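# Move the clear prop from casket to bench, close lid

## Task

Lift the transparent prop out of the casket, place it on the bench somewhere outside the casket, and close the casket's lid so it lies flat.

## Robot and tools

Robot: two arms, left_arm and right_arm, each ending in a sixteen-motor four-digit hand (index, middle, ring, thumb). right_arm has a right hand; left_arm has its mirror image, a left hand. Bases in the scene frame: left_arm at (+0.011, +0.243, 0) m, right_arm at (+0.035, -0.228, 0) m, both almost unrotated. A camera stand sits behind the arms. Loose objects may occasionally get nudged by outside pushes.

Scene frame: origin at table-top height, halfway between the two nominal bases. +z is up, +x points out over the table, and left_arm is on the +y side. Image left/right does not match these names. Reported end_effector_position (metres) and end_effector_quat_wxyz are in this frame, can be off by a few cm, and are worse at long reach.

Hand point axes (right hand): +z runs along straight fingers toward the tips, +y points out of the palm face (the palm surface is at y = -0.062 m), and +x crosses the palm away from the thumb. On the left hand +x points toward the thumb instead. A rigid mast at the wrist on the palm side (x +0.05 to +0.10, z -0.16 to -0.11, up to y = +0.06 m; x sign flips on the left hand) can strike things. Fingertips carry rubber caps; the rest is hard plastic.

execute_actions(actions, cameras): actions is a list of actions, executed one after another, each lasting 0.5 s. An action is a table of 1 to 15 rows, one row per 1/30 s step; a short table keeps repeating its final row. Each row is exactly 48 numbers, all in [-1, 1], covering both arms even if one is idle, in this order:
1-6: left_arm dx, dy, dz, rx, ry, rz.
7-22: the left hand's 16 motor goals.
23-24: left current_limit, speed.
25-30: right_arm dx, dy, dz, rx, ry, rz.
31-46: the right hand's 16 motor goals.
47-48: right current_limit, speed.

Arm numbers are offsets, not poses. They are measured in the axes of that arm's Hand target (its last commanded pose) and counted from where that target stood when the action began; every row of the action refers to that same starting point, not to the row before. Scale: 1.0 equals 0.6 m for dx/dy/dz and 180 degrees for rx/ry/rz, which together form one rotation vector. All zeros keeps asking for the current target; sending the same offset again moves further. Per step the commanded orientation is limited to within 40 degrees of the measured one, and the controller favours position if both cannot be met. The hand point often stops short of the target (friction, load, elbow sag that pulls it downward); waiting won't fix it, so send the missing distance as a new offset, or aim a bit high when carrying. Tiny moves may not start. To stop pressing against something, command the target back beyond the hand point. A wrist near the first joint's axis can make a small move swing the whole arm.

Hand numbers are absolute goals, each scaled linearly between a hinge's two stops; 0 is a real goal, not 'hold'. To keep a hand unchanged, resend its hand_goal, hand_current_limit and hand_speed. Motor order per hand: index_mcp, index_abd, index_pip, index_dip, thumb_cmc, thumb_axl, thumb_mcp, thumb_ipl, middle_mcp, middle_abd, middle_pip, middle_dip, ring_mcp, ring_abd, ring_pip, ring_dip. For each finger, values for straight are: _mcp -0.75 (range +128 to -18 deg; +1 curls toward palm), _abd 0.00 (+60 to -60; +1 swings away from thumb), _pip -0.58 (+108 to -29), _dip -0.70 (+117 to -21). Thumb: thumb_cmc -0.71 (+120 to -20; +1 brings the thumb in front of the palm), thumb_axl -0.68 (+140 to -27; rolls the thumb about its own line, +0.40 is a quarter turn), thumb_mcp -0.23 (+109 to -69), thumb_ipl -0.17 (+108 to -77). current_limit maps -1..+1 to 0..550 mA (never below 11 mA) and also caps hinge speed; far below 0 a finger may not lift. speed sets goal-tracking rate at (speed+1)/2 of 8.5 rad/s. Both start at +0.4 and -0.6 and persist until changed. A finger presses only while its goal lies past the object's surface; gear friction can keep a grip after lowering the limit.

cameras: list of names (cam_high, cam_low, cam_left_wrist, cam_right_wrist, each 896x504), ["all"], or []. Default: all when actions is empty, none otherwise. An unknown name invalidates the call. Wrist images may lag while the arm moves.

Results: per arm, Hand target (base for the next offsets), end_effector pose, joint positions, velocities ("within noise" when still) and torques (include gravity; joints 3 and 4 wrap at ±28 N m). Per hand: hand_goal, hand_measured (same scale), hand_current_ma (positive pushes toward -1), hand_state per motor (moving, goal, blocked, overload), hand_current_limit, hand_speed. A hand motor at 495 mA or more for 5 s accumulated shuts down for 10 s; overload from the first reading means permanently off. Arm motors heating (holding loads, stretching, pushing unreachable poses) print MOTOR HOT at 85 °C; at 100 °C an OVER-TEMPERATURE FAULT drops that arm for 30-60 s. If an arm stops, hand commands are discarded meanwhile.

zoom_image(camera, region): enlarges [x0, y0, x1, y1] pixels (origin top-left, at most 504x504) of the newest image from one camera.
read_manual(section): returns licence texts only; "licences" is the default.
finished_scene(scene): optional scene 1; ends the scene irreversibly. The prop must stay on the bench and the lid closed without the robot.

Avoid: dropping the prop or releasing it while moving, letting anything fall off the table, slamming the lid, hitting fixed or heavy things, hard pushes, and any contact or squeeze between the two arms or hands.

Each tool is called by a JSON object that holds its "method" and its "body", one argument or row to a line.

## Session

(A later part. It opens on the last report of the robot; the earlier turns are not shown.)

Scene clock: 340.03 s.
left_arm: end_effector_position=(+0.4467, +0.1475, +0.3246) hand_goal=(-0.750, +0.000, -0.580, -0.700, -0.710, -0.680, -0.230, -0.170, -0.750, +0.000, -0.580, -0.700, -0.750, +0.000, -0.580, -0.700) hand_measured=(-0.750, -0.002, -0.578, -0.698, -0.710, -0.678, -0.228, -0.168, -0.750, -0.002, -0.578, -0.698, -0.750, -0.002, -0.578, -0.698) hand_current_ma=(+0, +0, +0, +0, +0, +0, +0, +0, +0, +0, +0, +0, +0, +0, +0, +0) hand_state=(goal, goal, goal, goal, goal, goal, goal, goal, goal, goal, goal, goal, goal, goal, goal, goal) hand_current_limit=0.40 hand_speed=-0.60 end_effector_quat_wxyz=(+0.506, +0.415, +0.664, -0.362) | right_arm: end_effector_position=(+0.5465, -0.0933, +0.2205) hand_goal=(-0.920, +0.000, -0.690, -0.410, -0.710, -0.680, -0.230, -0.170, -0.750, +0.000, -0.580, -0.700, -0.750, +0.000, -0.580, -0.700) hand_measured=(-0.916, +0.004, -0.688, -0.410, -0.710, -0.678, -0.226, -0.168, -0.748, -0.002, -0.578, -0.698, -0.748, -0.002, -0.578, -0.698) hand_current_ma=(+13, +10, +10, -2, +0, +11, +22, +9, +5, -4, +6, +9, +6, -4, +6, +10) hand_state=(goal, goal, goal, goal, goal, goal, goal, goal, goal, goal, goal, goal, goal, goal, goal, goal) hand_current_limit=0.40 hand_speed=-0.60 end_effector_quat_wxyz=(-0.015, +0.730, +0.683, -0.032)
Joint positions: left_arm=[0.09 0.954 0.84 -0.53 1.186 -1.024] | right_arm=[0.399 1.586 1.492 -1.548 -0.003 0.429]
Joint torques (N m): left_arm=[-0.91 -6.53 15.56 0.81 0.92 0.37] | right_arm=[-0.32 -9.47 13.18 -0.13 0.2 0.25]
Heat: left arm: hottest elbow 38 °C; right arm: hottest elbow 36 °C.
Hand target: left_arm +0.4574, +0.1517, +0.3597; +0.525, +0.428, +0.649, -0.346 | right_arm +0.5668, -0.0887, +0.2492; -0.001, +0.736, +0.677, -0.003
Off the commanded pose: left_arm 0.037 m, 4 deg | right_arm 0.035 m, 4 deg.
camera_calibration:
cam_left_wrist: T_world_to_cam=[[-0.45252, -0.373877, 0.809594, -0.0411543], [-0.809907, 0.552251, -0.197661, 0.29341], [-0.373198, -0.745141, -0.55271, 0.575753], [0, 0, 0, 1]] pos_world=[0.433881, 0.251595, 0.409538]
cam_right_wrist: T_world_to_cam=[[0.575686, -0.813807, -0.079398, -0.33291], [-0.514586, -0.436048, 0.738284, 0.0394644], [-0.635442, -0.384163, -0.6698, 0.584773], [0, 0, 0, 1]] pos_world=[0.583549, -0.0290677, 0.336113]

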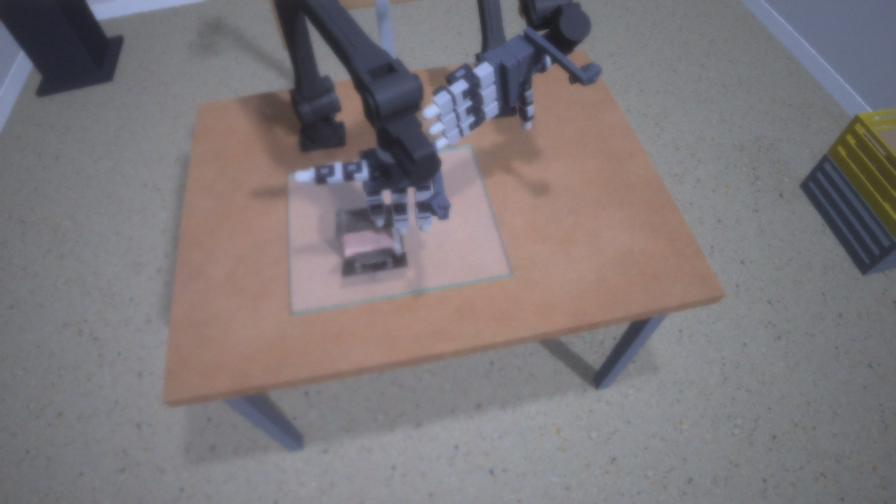

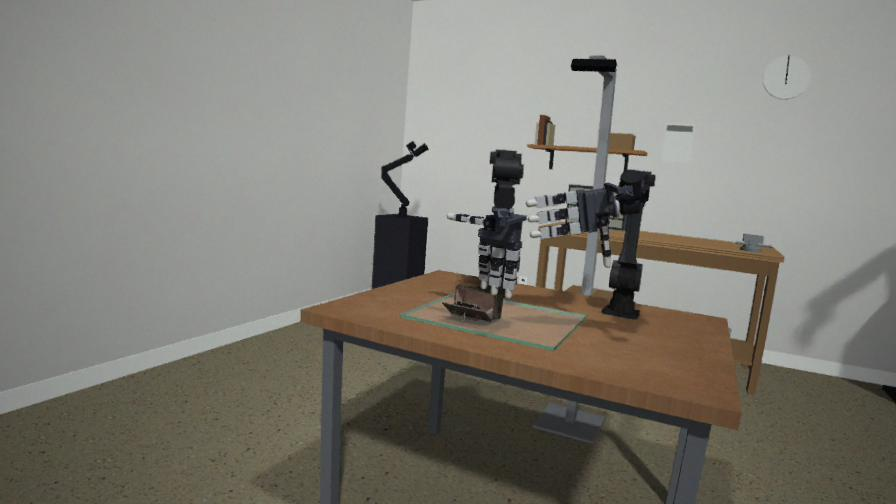

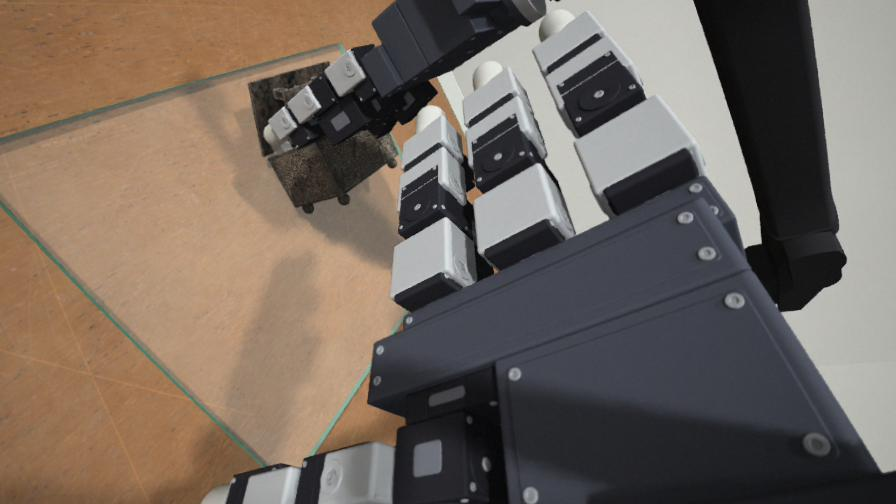

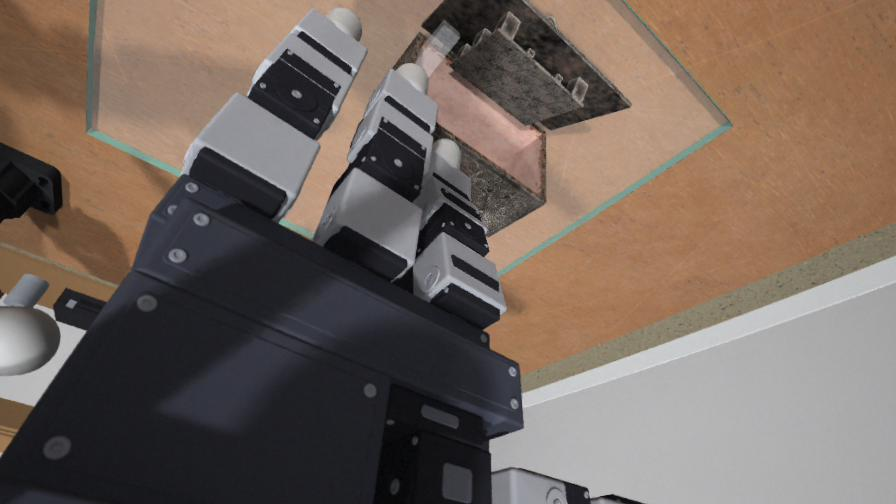

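{"method": "execute_actions", "body": {
  "actions": [
    [[0,0,0,0,0,0,-0.75,0,-0.58,-0.7,-0.71,-0.68,-0.23,-0.17,-0.75,0,-0.58,-0.7,-0.75,0,-0.58,-0.7,0.4,-0.6,0.0555,0.0438,0.02,0,0,0,-0.92,0,-0.69,-0.41,-0.71,-0.68,-0.23,-0.17,-0.75,0,-0.58,-0.7,-0.75,0,-0.58,-0.7,0.4,-0.6]],
    [[0,0,0,0,0,0,-0.75,0,-0.58,-0.7,-0.71,-0.68,-0.23,-0.17,-0.75,0,-0.58,-0.7,-0.75,0,-0.58,-0.7,0.4,-0.6,0,0,0.04,0,0,0,-0.92,0,-0.69,-0.41,-0.71,-0.68,-0.23,-0.17,-0.75,0,-0.58,-0.7,-0.75,0,-0.58,-0.7,0.4,-0.6]]
  ],
  "cameras": ["cam_high","cam_left_wrist","cam_right_wrist"]
}}

{"method": "zoom_image", "body": {
  "camera": "cam_right_wrist",
  "region": [400, 0, 580, 180]
}}

{"method": "zoom_image", "body": {
  "camera": "cam_left_wrist",
  "region": [220, 50, 380, 200]
}}

Scene clock: 352.57 s.
left_arm: end_effector_position=(+0.4467, +0.1475, +0.3246) hand_goal=(-0.750, +0.000, -0.580, -0.700, -0.710, -0.680, -0.230, -0.170, -0.750, +0.000, -0.580, -0.700, -0.750, +0.000, -0.580, -0.700) hand_measured=(-0.750, -0.002, -0.578, -0.698, -0.710, -0.678, -0.228, -0.168, -0.750, -0.002, -0.578, -0.698, -0.750, -0.002, -0.578, -0.698) hand_current_ma=(+0, +0, +0, +0, +0, +0, +0, +0, +0, +0, +0, +0, +0, +0, +0, +0) hand_state=(goal, goal, goal, goal, goal, goal, goal, goal, goal, goal, goal, goal, goal, goal, goal, goal) hand_current_limit=0.40 hand_speed=-0.60 end_effector_quat_wxyz=(+0.506, +0.415, +0.664, -0.362) | right_arm: end_effector_position=(+0.5867, -0.0667, +0.2072) hand_goal=(-0.920, +0.000, -0.690, -0.410, -0.710, -0.680, -0.230, -0.170, -0.750, +0.000, -0.580, -0.700, -0.750, +0.000, -0.580, -0.700) hand_measured=(-0.916, +0.002, -0.688, -0.410, -0.710, -0.678, -0.226, -0.168, -0.748, -0.002, -0.578, -0.698, -0.748, -0.002, -0.578, -0.698) hand_current_ma=(+13, +10, +10, -2, +0, +11, +22, +9, +5, -4, +6, +9, +6, -4, +6, +10) hand_state=(goal, goal, goal, goal, goal, goal, goal, goal, goal, goal, goal, goal, goal, goal, goal, goal) hand_current_limit=0.40 hand_speed=-0.60 end_effector_quat_wxyz=(-0.007, +0.735, +0.678, -0.015)
Joint positions: left_arm=[0.09 0.954 0.84 -0.53 1.186 -1.024] | right_arm=[0.422 1.69 1.581 -1.494 -0.003 0.466]
Joint torques (N m): left_arm=[-0.62 -6.59 15.54 0.87 0.93 0.39] | right_arm=[0.85 -10.05 10.02 0.38 0.19 0.23]
Heat: left arm: hottest elbow 45 °C; right arm: hottest elbow 39 °C.
Hand target: left_arm +0.4574, +0.1517, +0.3597; +0.525, +0.428, +0.649, -0.346 | right_arm +0.5955, -0.0578, +0.2129; -0.001, +0.736, +0.677, -0.003
Off the commanded pose: left_arm 0.037 m, 4 deg | right_arm 0.014 m, 1 deg.
camera_calibration:
cam_left_wrist: T_world_to_cam=[[-0.45252, -0.373877, 0.809594, -0.0411543], [-0.809907, 0.552251, -0.197661, 0.29341], [-0.373198, -0.745141, -0.55271, 0.575753], [0, 0, 0, 1]] pos_world=[0.433881, 0.251595, 0.409538]
cam_right_wrist: T_world_to_cam=[[0.566661, -0.821123, -0.0682055, -0.332998], [-0.547364, -0.437024, 0.713725, 0.10588], [-0.615863, -0.367107, -0.697098, 0.606889], [0, 0, 0, 1]] pos_world=[0.620413, -0.00436636, 0.32478]
Images, in order (width x height): cam_high 896x504, cam_left_wrist 896x504, cam_right_wrist 896x504.

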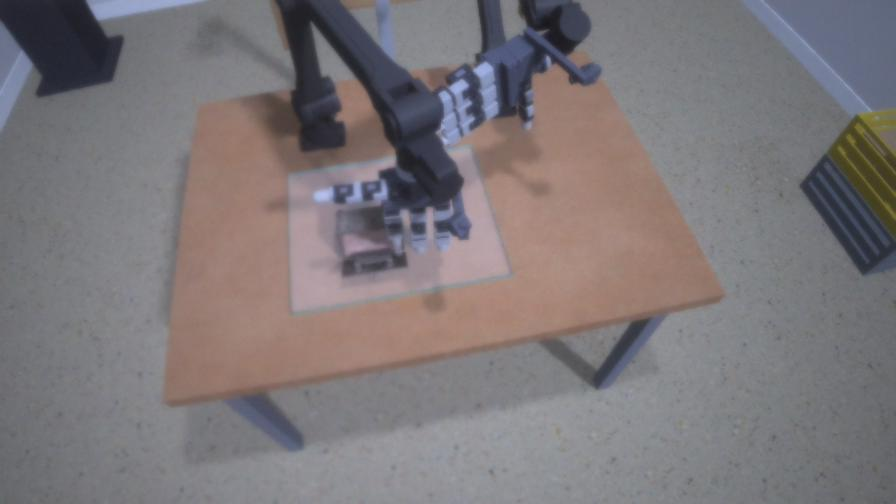

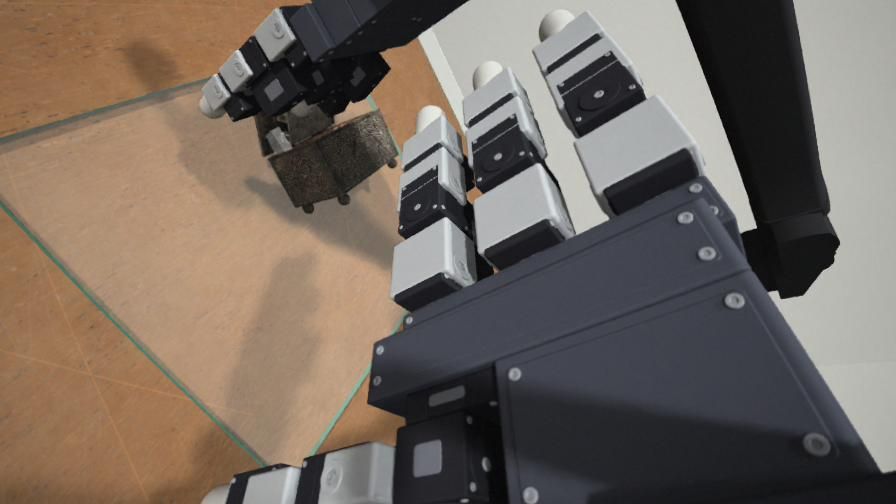

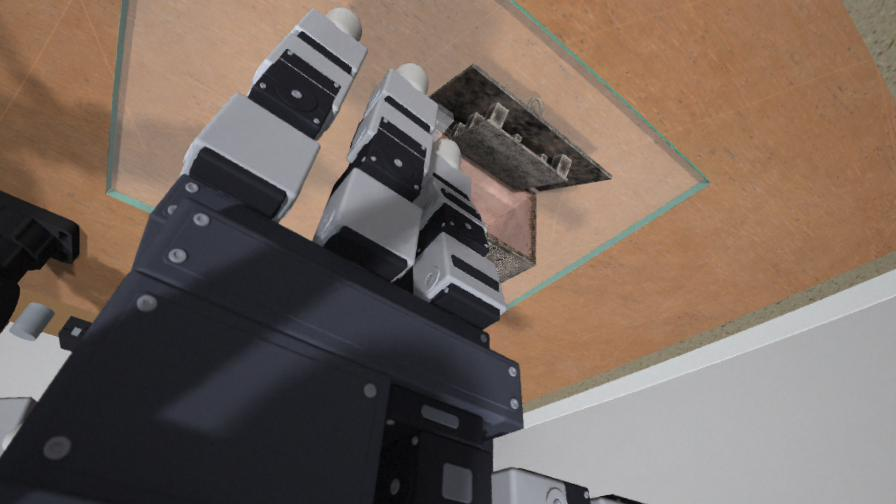

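Scaled by 2.800 from the camera's 896x504 image, which has a finer 1280x720 frame.

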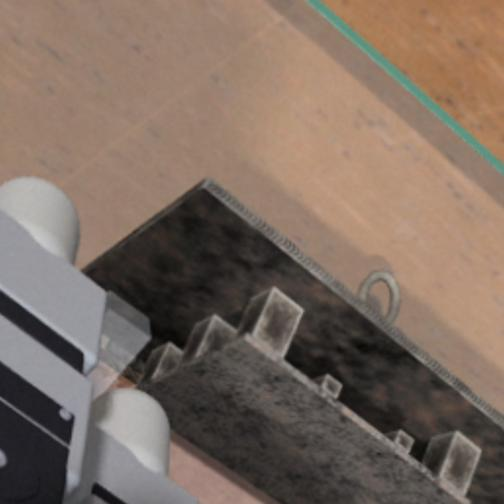

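Scaled by 3.150 from the camera's 896x504 image, which has a finer 1280x720 frame.

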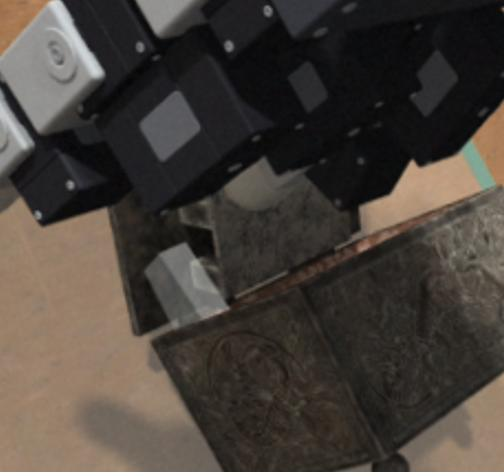

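{"method": "execute_actions", "body": {
  "actions": [
    [[0,0,0,0,0,0,-0.75,0,-0.58,-0.7,-0.71,-0.68,-0.23,-0.17,-0.75,0,-0.58,-0.7,-0.75,0,-0.58,-0.7,0.4,-0.6,0,-0.027,0.03,0,0,0,-0.92,0,-0.69,-0.41,-0.71,-0.68,-0.23,-0.17,-0.75,0,-0.58,-0.7,-0.75,0,-0.58,-0.7,0.4,-0.6]],
    [[0,0,0,0,0,0,-0.75,0,-0.58,-0.7,-0.71,-0.68,-0.23,-0.17,-0.75,0,-0.58,-0.7,-0.75,0,-0.58,-0.7,0.4,-0.6,0,0,0.03,0,0,0,-0.92,0,-0.69,-0.41,-0.71,-0.68,-0.23,-0.17,-0.75,0,-0.58,-0.7,-0.75,0,-0.58,-0.7,0.4,-0.6]]
  ],
  "cameras": ["cam_left_wrist","cam_right_wrist"]
}}

{"method": "zoom_image", "body": {
  "camera": "cam_right_wrist",
  "region": [400, 50, 580, 230]
}}

{"method": "zoom_image", "body": {
  "camera": "cam_left_wrist",
  "region": [220, 50, 380, 200]
}}

Scene clock: 357.37 s.
left_arm: end_effector_position=(+0.4467, +0.1475, +0.3246) hand_goal=(-0.750, +0.000, -0.580, -0.700, -0.710, -0.680, -0.230, -0.170, -0.750, +0.000, -0.580, -0.700, -0.750, +0.000, -0.580, -0.700) hand_measured=(-0.750, -0.002, -0.578, -0.698, -0.710, -0.678, -0.228, -0.168, -0.750, -0.002, -0.578, -0.698, -0.750, -0.002, -0.578, -0.698) hand_current_ma=(+0, +0, +0, +0, +0, +0, +0, +0, +0, +0, +0, +0, +0, +0, +0, +0) hand_state=(goal, goal, goal, goal, goal, goal, goal, goal, goal, goal, goal, goal, goal, goal, goal, goal) hand_current_limit=0.40 hand_speed=-0.60 end_effector_quat_wxyz=(+0.506, +0.415, +0.664, -0.362) | right_arm: end_effector_position=(+0.5798, -0.0640, +0.1704) hand_goal=(-0.920, +0.000, -0.690, -0.410, -0.710, -0.680, -0.230, -0.170, -0.750, +0.000, -0.580, -0.700, -0.750, +0.000, -0.580, -0.700) hand_measured=(-0.916, +0.002, -0.688, -0.410, -0.710, -0.678, -0.226, -0.168, -0.748, -0.002, -0.578, -0.698, -0.748, -0.002, -0.578, -0.698) hand_current_ma=(+13, +10, +10, -2, +0, +11, +22, +9, +5, -4, +6, +9, +6, -4, +6, +10) hand_state=(goal, goal, goal, goal, goal, goal, goal, goal, goal, goal, goal, goal, goal, goal, goal, goal) hand_current_limit=0.40 hand_speed=-0.60 end_effector_quat_wxyz=(-0.006, +0.736, +0.677, -0.013)
Joint positions: left_arm=[0.09 0.954 0.84 -0.53 1.186 -1.024] | right_arm=[0.433 1.69 1.483 -1.393 -0.003 0.481]
Joint torques (N m): left_arm=[-0.73 -6.65 15.6 0.85 0.94 0.38] | right_arm=[1.08 -11.63 7.82 0.36 0.18 0.23]
Heat: left arm: hottest elbow 47 °C; right arm: hottest elbow 38 °C.
Hand target: left_arm +0.4574, +0.1517, +0.3597; +0.525, +0.428, +0.649, -0.346 | right_arm +0.5792, -0.0566, +0.1770; -0.001, +0.736, +0.677, -0.003
Off the commanded pose: left_arm 0.037 m, 4 deg | right_arm 0.010 m, 1 deg.
camera_calibration:
cam_left_wrist: T_world_to_cam=[[-0.45252, -0.373877, 0.809594, -0.0411543], [-0.809907, 0.552251, -0.197661, 0.29341], [-0.373198, -0.745141, -0.55271, 0.575753], [0, 0, 0, 1]] pos_world=[0.433881, 0.251595, 0.409538]
cam_right_wrist: T_world_to_cam=[[0.563828, -0.823163, -0.0670918, -0.328057], [-0.55126, -0.435587, 0.711601, 0.132268], [-0.614988, -0.364236, -0.699373, 0.578102], [0, 0, 0, 1]] pos_world=[0.613408, -0.00186437, 0.288177]
Images, in order (width x height): cam_left_wrist 896x504, cam_right_wrist 896x504.

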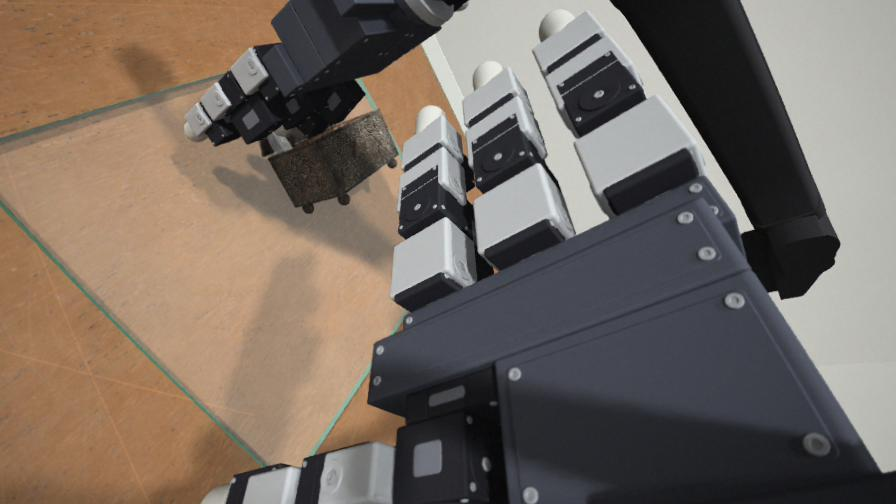

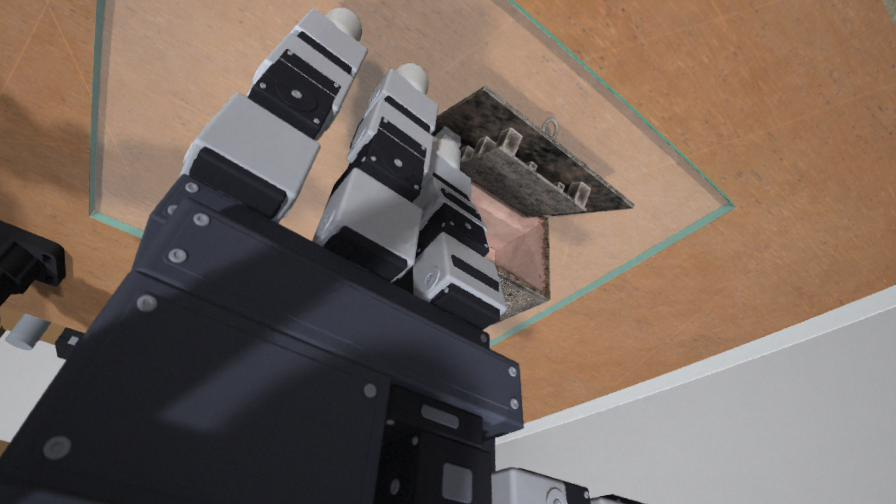

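Scaled by 2.800 from the camera's 896x504 image, which has a finer 1280x720 frame.

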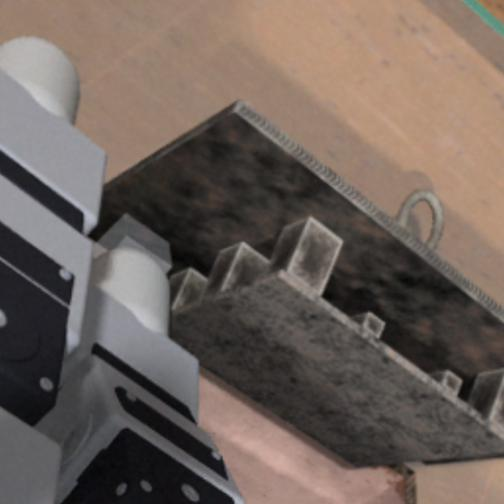

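Scaled by 3.150 from the camera's 896x504 image, which has a finer 1280x720 frame.

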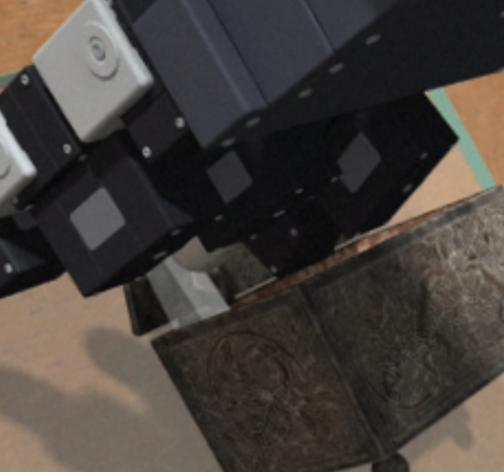

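{"method": "execute_actions", "body": {
  "actions": [
    [[0,0,0,0,0,0,-0.75,0,-0.58,-0.7,-0.71,-0.68,-0.23,-0.17,-0.75,0,-0.58,-0.7,-0.75,0,-0.58,-0.7,0.4,-0.6,0,-0.018,0.02,0,0,0,-0.92,0,-0.69,-0.41,-0.71,-0.68,-0.23,-0.17,-0.75,0,-0.58,-0.7,-0.75,0,-0.58,-0.7,0.4,-0.6]]
  ],
  "cameras": ["cam_left_wrist"]
}}

{"method": "zoom_image", "body": {
  "camera": "cam_left_wrist",
  "region": [220, 80, 340, 180]
}}

Scene clock: 359.77 s.
left_arm: end_effector_position=(+0.4467, +0.1475, +0.3246) hand_goal=(-0.750, +0.000, -0.580, -0.700, -0.710, -0.680, -0.230, -0.170, -0.750, +0.000, -0.580, -0.700, -0.750, +0.000, -0.580, -0.700) hand_measured=(-0.750, -0.002, -0.578, -0.698, -0.710, -0.678, -0.228, -0.168, -0.750, -0.002, -0.578, -0.698, -0.750, -0.002, -0.578, -0.698) hand_current_ma=(+0, +0, +0, +0, +0, +0, +0, +0, +0, +0, +0, +0, +0, +0, +0, +0) hand_state=(goal, goal, goal, goal, goal, goal, goal, goal, goal, goal, goal, goal, goal, goal, goal, goal) hand_current_limit=0.40 hand_speed=-0.60 end_effector_quat_wxyz=(+0.506, +0.415, +0.664, -0.362) | right_arm: end_effector_position=(+0.5798, -0.0640, +0.1704) hand_goal=(-0.920, +0.000, -0.690, -0.410, -0.710, -0.680, -0.230, -0.170, -0.750, +0.000, -0.580, -0.700, -0.750, +0.000, -0.580, -0.700) hand_measured=(-0.916, +0.002, -0.688, -0.410, -0.710, -0.678, -0.226, -0.168, -0.748, -0.002, -0.578, -0.698, -0.748, -0.002, -0.578, -0.698) hand_current_ma=(+13, +10, +10, -2, +0, +11, +22, +9, +5, -4, +6, +9, +6, -4, +6, +10) hand_state=(goal, goal, goal, goal, goal, goal, goal, goal, goal, goal, goal, goal, goal, goal, goal, goal) hand_current_limit=0.40 hand_speed=-0.60 end_effector_quat_wxyz=(-0.006, +0.736, +0.677, -0.013)
Joint positions: left_arm=[0.09 0.954 0.84 -0.53 1.186 -1.024] | right_arm=[0.433 1.69 1.483 -1.393 -0.003 0.481]
Joint torques (N m): left_arm=[-0.91 -6.59 15.58 0.8 0.93 0.38] | right_arm=[0.38 -11.52 8.29 -0.05 0.06 0.09]
Heat: left arm: hottest elbow 48 °C; right arm: hottest elbow 38 °C.
Hand target: left_arm +0.4574, +0.1517, +0.3597; +0.525, +0.428, +0.649, -0.346 | right_arm +0.5805, -0.0602, +0.1775; -0.004, +0.734, +0.679, -0.006 (last step not sent: back at the drive's target)
Off the commanded pose: left_arm 0.037 m, 4 deg | right_arm 0.015 m, 1 deg.
pose unreachable (right arm): on one or more control steps of this call, first in action 0 (counted from 0), this arm could not follow its commanded pose, so it was not sent that pose on those steps. It may still have moved: this result reports where it is.
cause: moving toward the commanded pose would bring a part of the arm too close to another arm (a part of this arm just beyond joint 3 (elbow) and a part of the left arm just beyond its joint 6 (wrist roll), along the way the arms are being sent, or toward where that arm still pushes).
camera_calibration:
cam_left_wrist: T_world_to_cam=[[-0.45252, -0.373877, 0.809594, -0.0411543], [-0.809907, 0.552251, -0.197661, 0.29341], [-0.373198, -0.745141, -0.55271, 0.575753], [0, 0, 0, 1]] pos_world=[0.433881, 0.251595, 0.409538]
Images, in order (width x height): cam_left_wrist 896x504.

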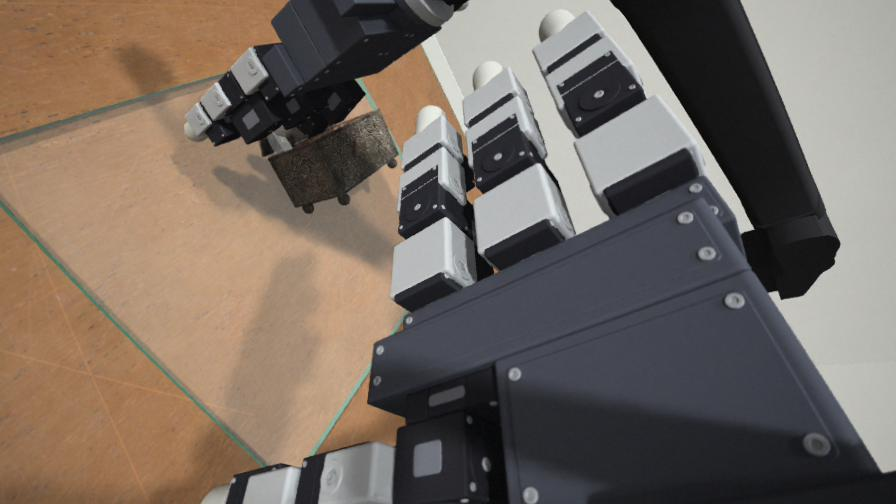

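Scaled by 4.200 from the camera's 896x504 image, which has a finer 1280x720 frame.

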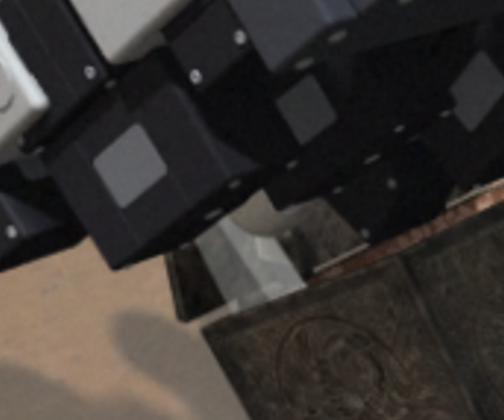

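{"method": "execute_actions", "body": {
  "actions": [
    [[0.0239,0.0488,-0.1125,-0.046,0,-0.0098,-0.75,0,-0.58,-0.7,-0.71,-0.68,-0.23,-0.17,-0.75,0,-0.58,-0.7,-0.75,0,-0.58,-0.7,0.4,-0.6,0,0,0,0,0,0,-0.92,0,-0.69,-0.41,-0.71,-0.68,-0.23,-0.17,-0.75,0,-0.58,-0.7,-0.75,0,-0.58,-0.7,0.4,-0.6]],
    [[0.0239,0.0488,-0.1125,-0.046,0,-0.0098,-0.75,0,-0.58,-0.7,-0.71,-0.68,-0.23,-0.17,-0.75,0,-0.58,-0.7,-0.75,0,-0.58,-0.7,0.4,-0.6,0,0,0,0,0,0,-0.92,0,-0.69,-0.41,-0.71,-0.68,-0.23,-0.17,-0.75,0,-0.58,-0.7,-0.75,0,-0.58,-0.7,0.4,-0.6]],
    [[0,0,0,0,0,0,-0.75,0,-0.58,-0.7,-0.71,-0.68,-0.23,-0.17,-0.75,0,-0.58,-0.7,-0.75,0,-0.58,-0.7,0.4,-0.6,0,-0.028,0.022,0,0,0,-0.92,0,-0.69,-0.41,-0.71,-0.68,-0.23,-0.17,-0.75,0,-0.58,-0.7,-0.75,0,-0.58,-0.7,0.4,-0.6]]
  ],
  "cameras": ["cam_right_wrist","cam_left_wrist"]
}}

{"method": "zoom_image", "body": {
  "camera": "cam_right_wrist",
  "region": [410, 90, 530, 210]
}}

Scene clock: 365.03 s.
left_arm: end_effector_position=(+0.4378, +0.2942, +0.3261) hand_goal=(-0.750, +0.000, -0.580, -0.700, -0.710, -0.680, -0.230, -0.170, -0.750, +0.000, -0.580, -0.700, -0.750, +0.000, -0.580, -0.700) hand_measured=(-0.748, -0.002, -0.578, -0.698, -0.710, -0.678, -0.228, -0.168, -0.748, -0.002, -0.578, -0.698, -0.748, -0.002, -0.578, -0.698) hand_current_ma=(+0, +0, +0, +0, +0, +0, +0, +0, +0, +0, +0, +0, +0, +0, +0, +0) hand_state=(goal, goal, goal, goal, goal, goal, goal, goal, goal, goal, goal, goal, goal, goal, goal, goal) hand_current_limit=0.40 hand_speed=-0.60 end_effector_quat_wxyz=(+0.556, +0.312, +0.717, -0.283) | right_arm: end_effector_position=(+0.5726, -0.0654, +0.1632) hand_goal=(-0.920, +0.000, -0.690, -0.410, -0.710, -0.680, -0.230, -0.170, -0.750, +0.000, -0.580, -0.700, -0.750, +0.000, -0.580, -0.700) hand_measured=(-0.912, +0.008, -0.690, -0.410, -0.710, -0.678, -0.226, -0.168, -0.750, -0.002, -0.578, -0.698, -0.748, -0.002, -0.578, -0.698) hand_current_ma=(+34, +32, +0, +2, +0, +11, +23, +9, +4, -4, +6, +9, +5, -4, +6, +10) hand_state=(goal, goal, goal, goal, goal, goal, goal, goal, goal, goal, goal, goal, goal, goal, goal, goal) hand_current_limit=0.40 hand_speed=-0.60 end_effector_quat_wxyz=(-0.004, +0.735, +0.678, -0.008)
Joint positions: left_arm=[0.46 0.937 0.851 -0.676 1.244 -0.897] | right_arm=[0.436 1.668 1.434 -1.354 -0.001 0.481]
Joint torques (N m): left_arm=[-1.26 -6.07 15.35 0.79 1.07 0.4] | right_arm=[1.55 -11.99 6.42 0.13 0 0.25]
Heat: left arm: hottest elbow 50 °C; right arm: hottest elbow 37 °C.
Hand target: left_arm +0.4456, +0.3007, +0.3600; +0.570, +0.328, +0.705, -0.264 | right_arm +0.5636, -0.0590, +0.1646; -0.004, +0.734, +0.679, -0.006
Off the commanded pose: left_arm 0.035 m, 4 deg | right_arm 0.011 m, 0 deg.
camera_calibration:
cam_left_wrist: T_world_to_cam=[[-0.324754, -0.487702, 0.810358, -0.0143114], [-0.935731, 0.290355, -0.200252, 0.338482], [-0.137628, -0.823311, -0.550652, 0.601755], [0, 0, 0, 1]] pos_world=[0.394899, 0.390172, 0.410737]
cam_right_wrist: T_world_to_cam=[[0.567109, -0.821209, -0.0632708, -0.328054], [-0.557699, -0.439391, 0.704207, 0.137463], [-0.606102, -0.364076, -0.70717, 0.564257], [0, 0, 0, 1]] pos_world=[0.604703, -0.0035685, 0.281467]
Images, in order (width x height): cam_left_wrist 896x504, cam_right_wrist 896x504.

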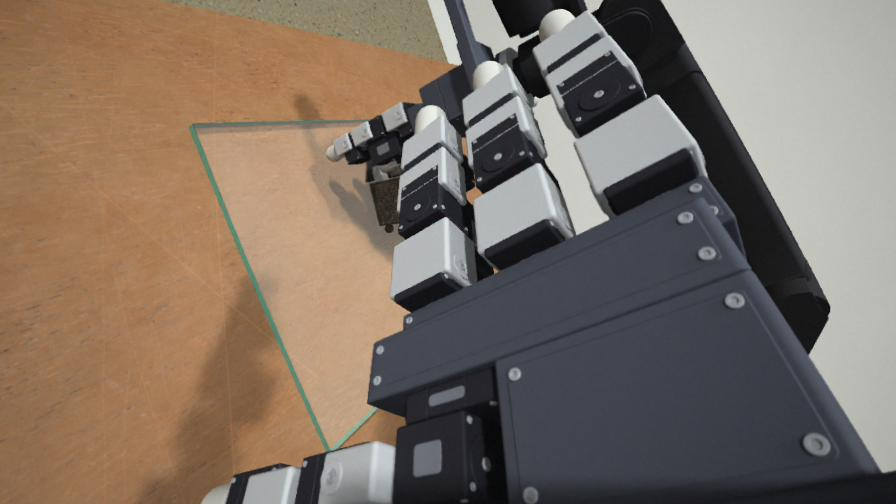

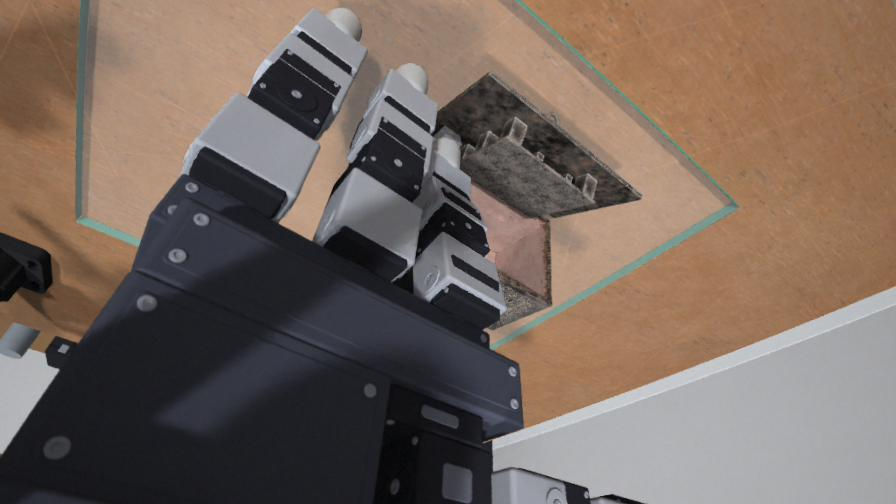

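Scaled by 4.200 from the camera's 896x504 image, which has a finer 1280x720 frame.

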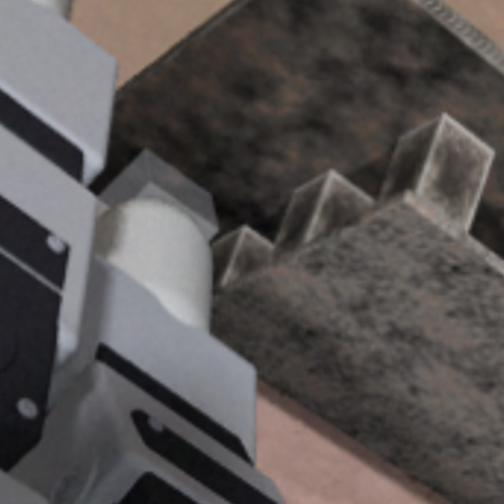

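{"method": "execute_actions", "body": {
  "actions": [
    [[0,0,0,0,0,0,-0.75,0,-0.58,-0.7,-0.71,-0.68,-0.23,-0.17,-0.75,0,-0.58,-0.7,-0.75,0,-0.58,-0.7,0.4,-0.6,0,0,0.025,0,0,0,-0.92,0,-0.69,-0.41,-0.71,-0.68,-0.23,-0.17,-0.75,0,-0.58,-0.7,-0.75,0,-0.58,-0.7,0.4,-0.6]],
    [[0,0,0,0,0,0,-0.75,0,-0.58,-0.7,-0.71,-0.68,-0.23,-0.17,-0.75,0,-0.58,-0.7,-0.75,0,-0.58,-0.7,0.4,-0.6,0,0.035,0,0,0,0,-0.92,0,-0.69,-0.41,-0.71,-0.68,-0.23,-0.17,-0.75,0,-0.58,-0.7,-0.75,0,-0.58,-0.7,0.4,-0.6]]
  ],
  "cameras": ["cam_right_wrist","cam_low"]
}}

{"method": "zoom_image", "body": {
  "camera": "cam_right_wrist",
  "region": [410, 90, 530, 210]
}}

{"method": "zoom_image", "body": {
  "camera": "cam_low",
  "region": [435, 265, 525, 325]
}}

Scene clock: 369.37 s.
left_arm: end_effector_position=(+0.4378, +0.2942, +0.3261) hand_goal=(-0.750, +0.000, -0.580, -0.700, -0.710, -0.680, -0.230, -0.170, -0.750, +0.000, -0.580, -0.700, -0.750, +0.000, -0.580, -0.700) hand_measured=(-0.748, -0.002, -0.578, -0.698, -0.710, -0.678, -0.228, -0.168, -0.748, -0.002, -0.578, -0.698, -0.748, -0.002, -0.578, -0.698) hand_current_ma=(+0, +0, +0, +0, +0, +0, +0, +0, +0, +0, +0, +0, +0, +0, +0, +0) hand_state=(goal, goal, goal, goal, goal, goal, goal, goal, goal, goal, goal, goal, goal, goal, goal, goal) hand_current_limit=0.40 hand_speed=-0.60 end_effector_quat_wxyz=(+0.556, +0.312, +0.717, -0.283) | right_arm: end_effector_position=(+0.5732, -0.0656, +0.1637) hand_goal=(-0.920, +0.000, -0.690, -0.410, -0.710, -0.680, -0.230, -0.170, -0.750, +0.000, -0.580, -0.700, -0.750, +0.000, -0.580, -0.700) hand_measured=(-0.926, +0.002, -0.696, -0.410, -0.710, -0.678, -0.226, -0.168, -0.750, -0.002, -0.578, -0.698, -0.748, -0.002, -0.578, -0.698) hand_current_ma=(-29, +3, -23, +2, +0, +11, +23, +9, +4, -4, +6, +9, +5, -4, +6, +10) hand_state=(goal, goal, goal, goal, goal, goal, goal, goal, goal, goal, goal, goal, goal, goal, goal, goal) hand_current_limit=0.40 hand_speed=-0.60 end_effector_quat_wxyz=(+0.001, +0.735, +0.678, +0.002)
Joint positions: left_arm=[0.46 0.937 0.851 -0.676 1.244 -0.896] | right_arm=[0.436 1.656 1.415 -1.325 0.001 0.481]
Joint torques (N m): left_arm=[-1.32 -6.12 15.34 0.7 1.07 0.38] | right_arm=[-0.38 -6.89 9.91 0.09 -0.1 0.04]
Heat: left arm: hottest elbow 52 °C; right arm: hottest elbow 36 °C.
Hand target: left_arm +0.4456, +0.3007, +0.3600; +0.570, +0.328, +0.705, -0.264 | right_arm +0.5843, -0.0607, +0.1493; -0.004, +0.734, +0.679, -0.007
Off the commanded pose: left_arm 0.035 m, 4 deg | right_arm 0.019 m, 1 deg.
camera_calibration:
cam_right_wrist: T_world_to_cam=[[0.568387, -0.820821, -0.0564683, -0.330249], [-0.572731, -0.444, 0.689088, 0.148148], [-0.59069, -0.359328, -0.722474, 0.558889], [0, 0, 0, 1]] pos_world=[0.602688, -0.00447285, 0.283047]
Images, in order (width x height): cam_low 896x504, cam_right_wrist 896x504.

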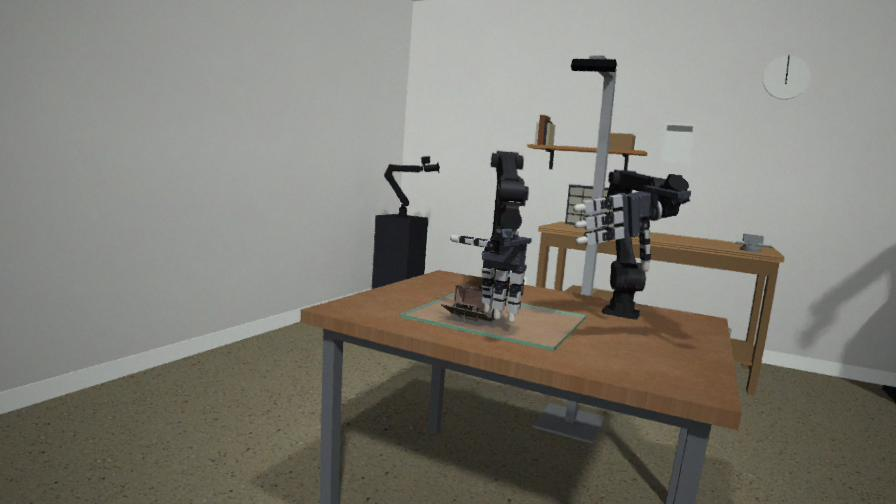

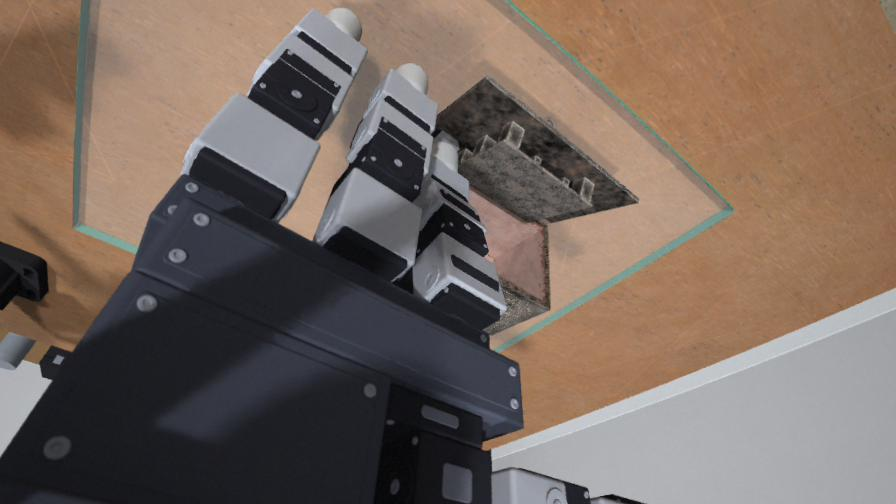

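Scaled by 4.200 from the camera's 896x504 image, which has a finer 1280x720 frame.

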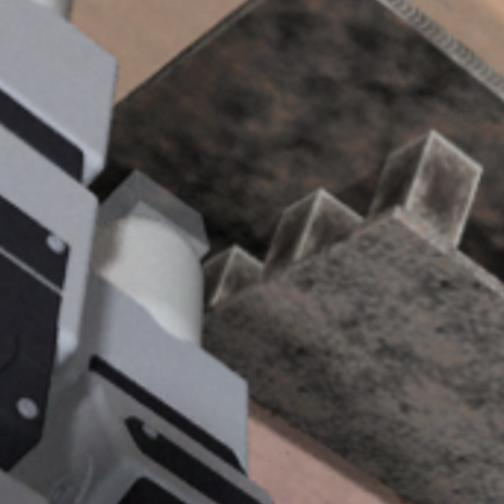

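Scaled by 5.600 from the camera's 896x504 image, which has a finer 1280x720 frame.

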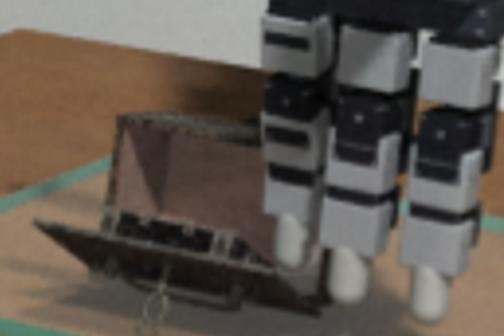

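{"method": "execute_actions", "body": {
  "actions": [
    [[0,0,0,0,0,0,-0.75,0,-0.58,-0.7,-0.71,-0.68,-0.23,-0.17,-0.75,0,-0.58,-0.7,-0.75,0,-0.58,-0.7,0.4,-0.6,0,0.033,-0.005,0,0,0,-0.92,0,-0.69,-0.41,-0.71,-0.68,-0.23,-0.17,-0.75,0,-0.58,-0.7,-0.75,0,-0.58,-0.7,0.4,-0.6]]
  ],
  "cameras": ["cam_right_wrist","cam_low"]
}}

{"method": "zoom_image", "body": {
  "camera": "cam_right_wrist",
  "region": [410, 70, 530, 190]
}}

Scene clock: 371.57 s.
left_arm: end_effector_position=(+0.4378, +0.2942, +0.3261) hand_goal=(-0.750, +0.000, -0.580, -0.700, -0.710, -0.680, -0.230, -0.170, -0.750, +0.000, -0.580, -0.700, -0.750, +0.000, -0.580, -0.700) hand_measured=(-0.748, -0.002, -0.578, -0.698, -0.710, -0.678, -0.228, -0.168, -0.748, -0.002, -0.578, -0.698, -0.748, -0.002, -0.578, -0.698) hand_current_ma=(+0, +0, +0, +0, +0, +0, +0, +0, +0, +0, +0, +0, +0, +0, +0, +0) hand_state=(goal, goal, goal, goal, goal, goal, goal, goal, goal, goal, goal, goal, goal, goal, goal, goal) hand_current_limit=0.40 hand_speed=-0.60 end_effector_quat_wxyz=(+0.556, +0.312, +0.717, -0.283) | right_arm: end_effector_position=(+0.5881, -0.0656, +0.1601) hand_goal=(-0.920, +0.000, -0.690, -0.410, -0.710, -0.680, -0.230, -0.170, -0.750, +0.000, -0.580, -0.700, -0.750, +0.000, -0.580, -0.700) hand_measured=(-0.972, -0.002, -0.726, -0.420, -0.710, -0.678, -0.226, -0.168, -0.750, -0.002, -0.578, -0.698, -0.748, -0.002, -0.578, -0.698) hand_current_ma=(-250, -10, -158, -43, +0, +11, +23, +9, +4, -4, +6, +9, +5, -4, +6, +10) hand_state=(blocked, goal, blocked, goal, goal, goal, goal, goal, goal, goal, goal, goal, goal, goal, goal, goal) hand_current_limit=0.40 hand_speed=-0.60 end_effector_quat_wxyz=(-0.001, +0.737, +0.676, -0.004)
Joint positions: left_arm=[0.46 0.937 0.851 -0.676 1.244 -0.896] | right_arm=[0.425 1.702 1.467 -1.345 0.001 0.475]
Joint torques (N m): left_arm=[-1.26 -6.18 15.39 0.72 1.08 0.38] | right_arm=[-0.62 -7.65 10.86 0.03 -0.09 -0.09]
Heat: left arm: hottest elbow 53 °C; right arm: hottest elbow 36 °C.
Hand target: left_arm +0.4456, +0.3007, +0.3600; +0.570, +0.328, +0.705, -0.264 | right_arm +0.6041, -0.0622, +0.1520; -0.004, +0.734, +0.679, -0.006
Off the commanded pose: left_arm 0.035 m, 4 deg | right_arm 0.018 m, 1 deg.
camera_calibration:
cam_right_wrist: T_world_to_cam=[[0.56323, -0.824166, -0.0593458, -0.335724], [-0.566321, -0.437324, 0.69859, 0.154315], [-0.601708, -0.359858, -0.713057, 0.570062], [0, 0, 0, 1]] pos_world=[0.619493, -0.00406563, 0.27876]
Images, in order (width x height): cam_low 896x504, cam_right_wrist 896x504.

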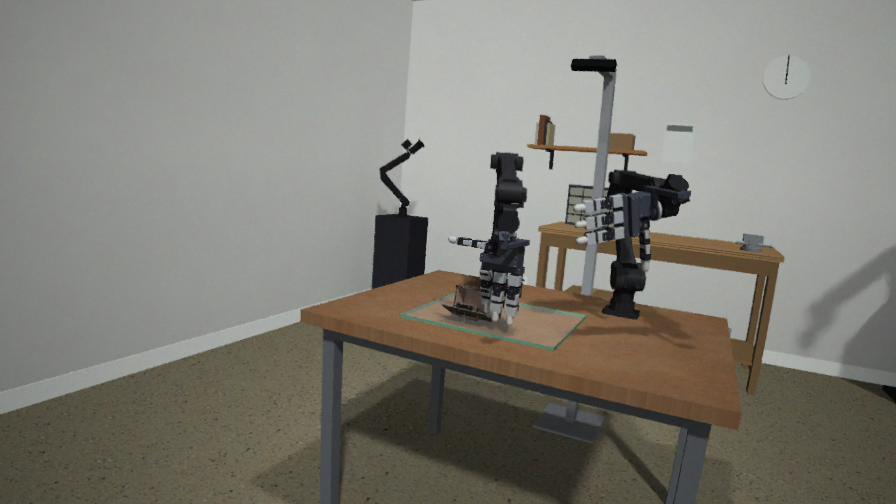

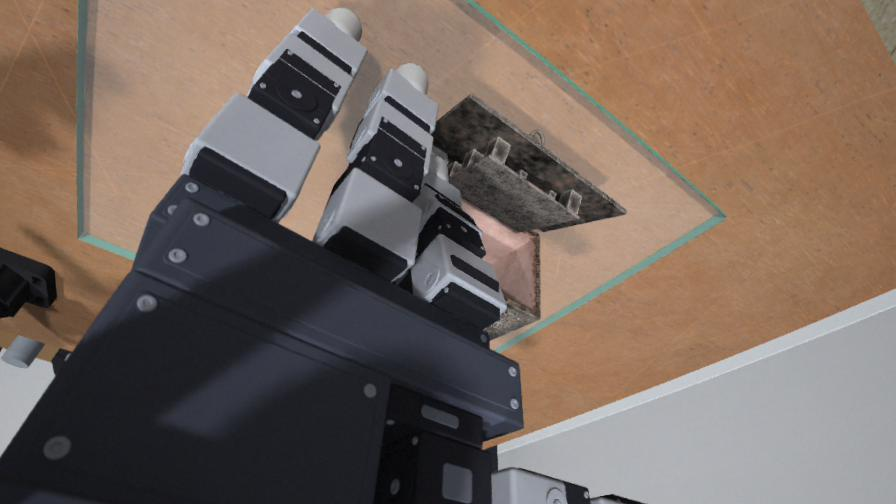

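Scaled by 4.200 from the camera's 896x504 image, which has a finer 1280x720 frame.

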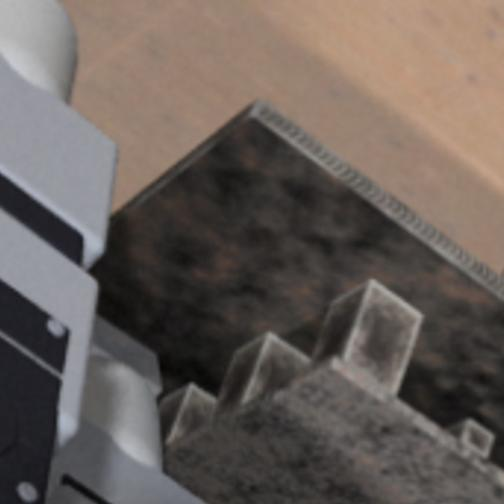

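{"method": "execute_actions", "body": {
  "actions": [
    [[0,0,0,0,0,0,-0.75,0,-0.58,-0.7,-0.71,-0.68,-0.23,-0.17,-0.75,0,-0.58,-0.7,-0.75,0,-0.58,-0.7,0.4,-0.6,0,0.025,0.002,0,0,0,-0.92,0,-0.69,-0.41,-0.71,-0.68,-0.23,-0.17,-0.75,0,-0.58,-0.7,-0.75,0,-0.58,-0.7,0.4,-0.6]]
  ],
  "cameras": ["cam_right_wrist"]
}}

{"method": "zoom_image", "body": {
  "camera": "cam_right_wrist",
  "region": [390, 70, 540, 220]
}}

Scene clock: 374.50 s.
left_arm: end_effector_position=(+0.4378, +0.2942, +0.3261) hand_goal=(-0.750, +0.000, -0.580, -0.700, -0.710, -0.680, -0.230, -0.170, -0.750, +0.000, -0.580, -0.700, -0.750, +0.000, -0.580, -0.700) hand_measured=(-0.748, -0.002, -0.578, -0.698, -0.710, -0.678, -0.228, -0.168, -0.748, -0.002, -0.578, -0.698, -0.748, -0.002, -0.578, -0.698) hand_current_ma=(+0, +0, +0, +0, +0, +0, +0, +0, +0, +0, +0, +0, +0, +0, +0, +0) hand_state=(goal, goal, goal, goal, goal, goal, goal, goal, goal, goal, goal, goal, goal, goal, goal, goal) hand_current_limit=0.40 hand_speed=-0.60 end_effector_quat_wxyz=(+0.556, +0.312, +0.717, -0.283) | right_arm: end_effector_position=(+0.5974, -0.0631, +0.1540) hand_goal=(-0.920, +0.000, -0.690, -0.410, -0.710, -0.680, -0.230, -0.170, -0.750, +0.000, -0.580, -0.700, -0.750, +0.000, -0.580, -0.700) hand_measured=(-0.990, -0.012, -0.740, -0.430, -0.710, -0.678, -0.226, -0.168, -0.750, -0.002, -0.578, -0.698, -0.748, -0.002, -0.578, -0.698) hand_current_ma=(-349, -47, -226, -83, +0, +11, +23, +9, +4, -4, +6, +9, +5, -4, +6, +10) hand_state=(blocked, goal, blocked, goal, goal, goal, goal, goal, goal, goal, goal, goal, goal, goal, goal, goal) hand_current_limit=0.40 hand_speed=-0.60 end_effector_quat_wxyz=(-0.004, +0.735, +0.678, -0.012)
Joint positions: left_arm=[0.46 0.937 0.851 -0.676 1.244 -0.896] | right_arm=[0.422 1.739 1.503 -1.36 0.001 0.467]
Joint torques (N m): left_arm=[-1.32 -6.12 15.36 0.72 1.07 0.38] | right_arm=[-0.67 -8.35 11.48 0.2 -0.07 -0.13]
Heat: left arm: hottest elbow 54 °C; right arm: hottest elbow 36 °C.
Hand target: left_arm +0.4456, +0.3007, +0.3600; +0.570, +0.328, +0.705, -0.264 | right_arm +0.6190, -0.0634, +0.1506; -0.004, +0.734, +0.679, -0.006
Off the commanded pose: left_arm 0.035 m, 4 deg | right_arm 0.022 m, 1 deg.
camera_calibration:
cam_right_wrist: T_world_to_cam=[[0.566697, -0.821514, -0.0630002, -0.340617], [-0.553272, -0.436085, 0.709732, 0.155553], [-0.610529, -0.367347, -0.701649, 0.575267], [0, 0, 0, 1]] pos_world=[0.630307, -0.000665364, 0.271775]
Images, in order (width x height): cam_right_wrist 896x504.

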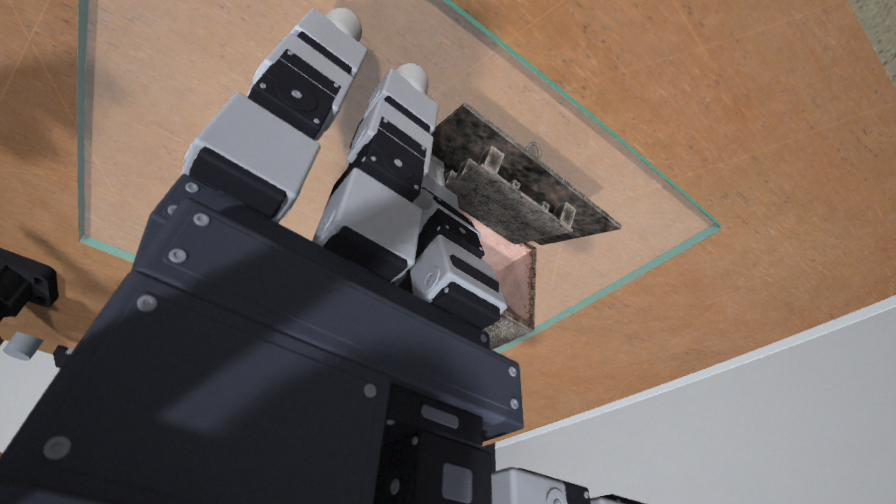

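Scaled by 3.360 from the camera's 896x504 image, which has a finer 1280x720 frame.

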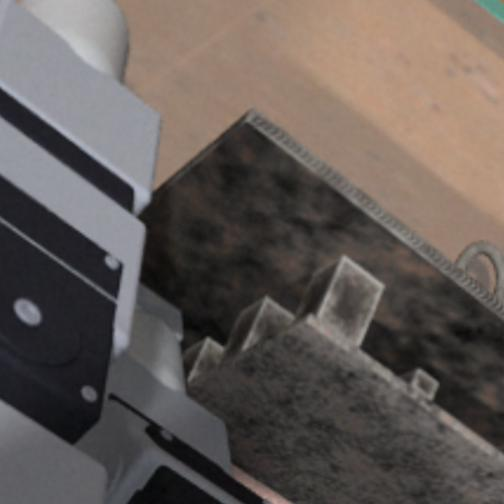

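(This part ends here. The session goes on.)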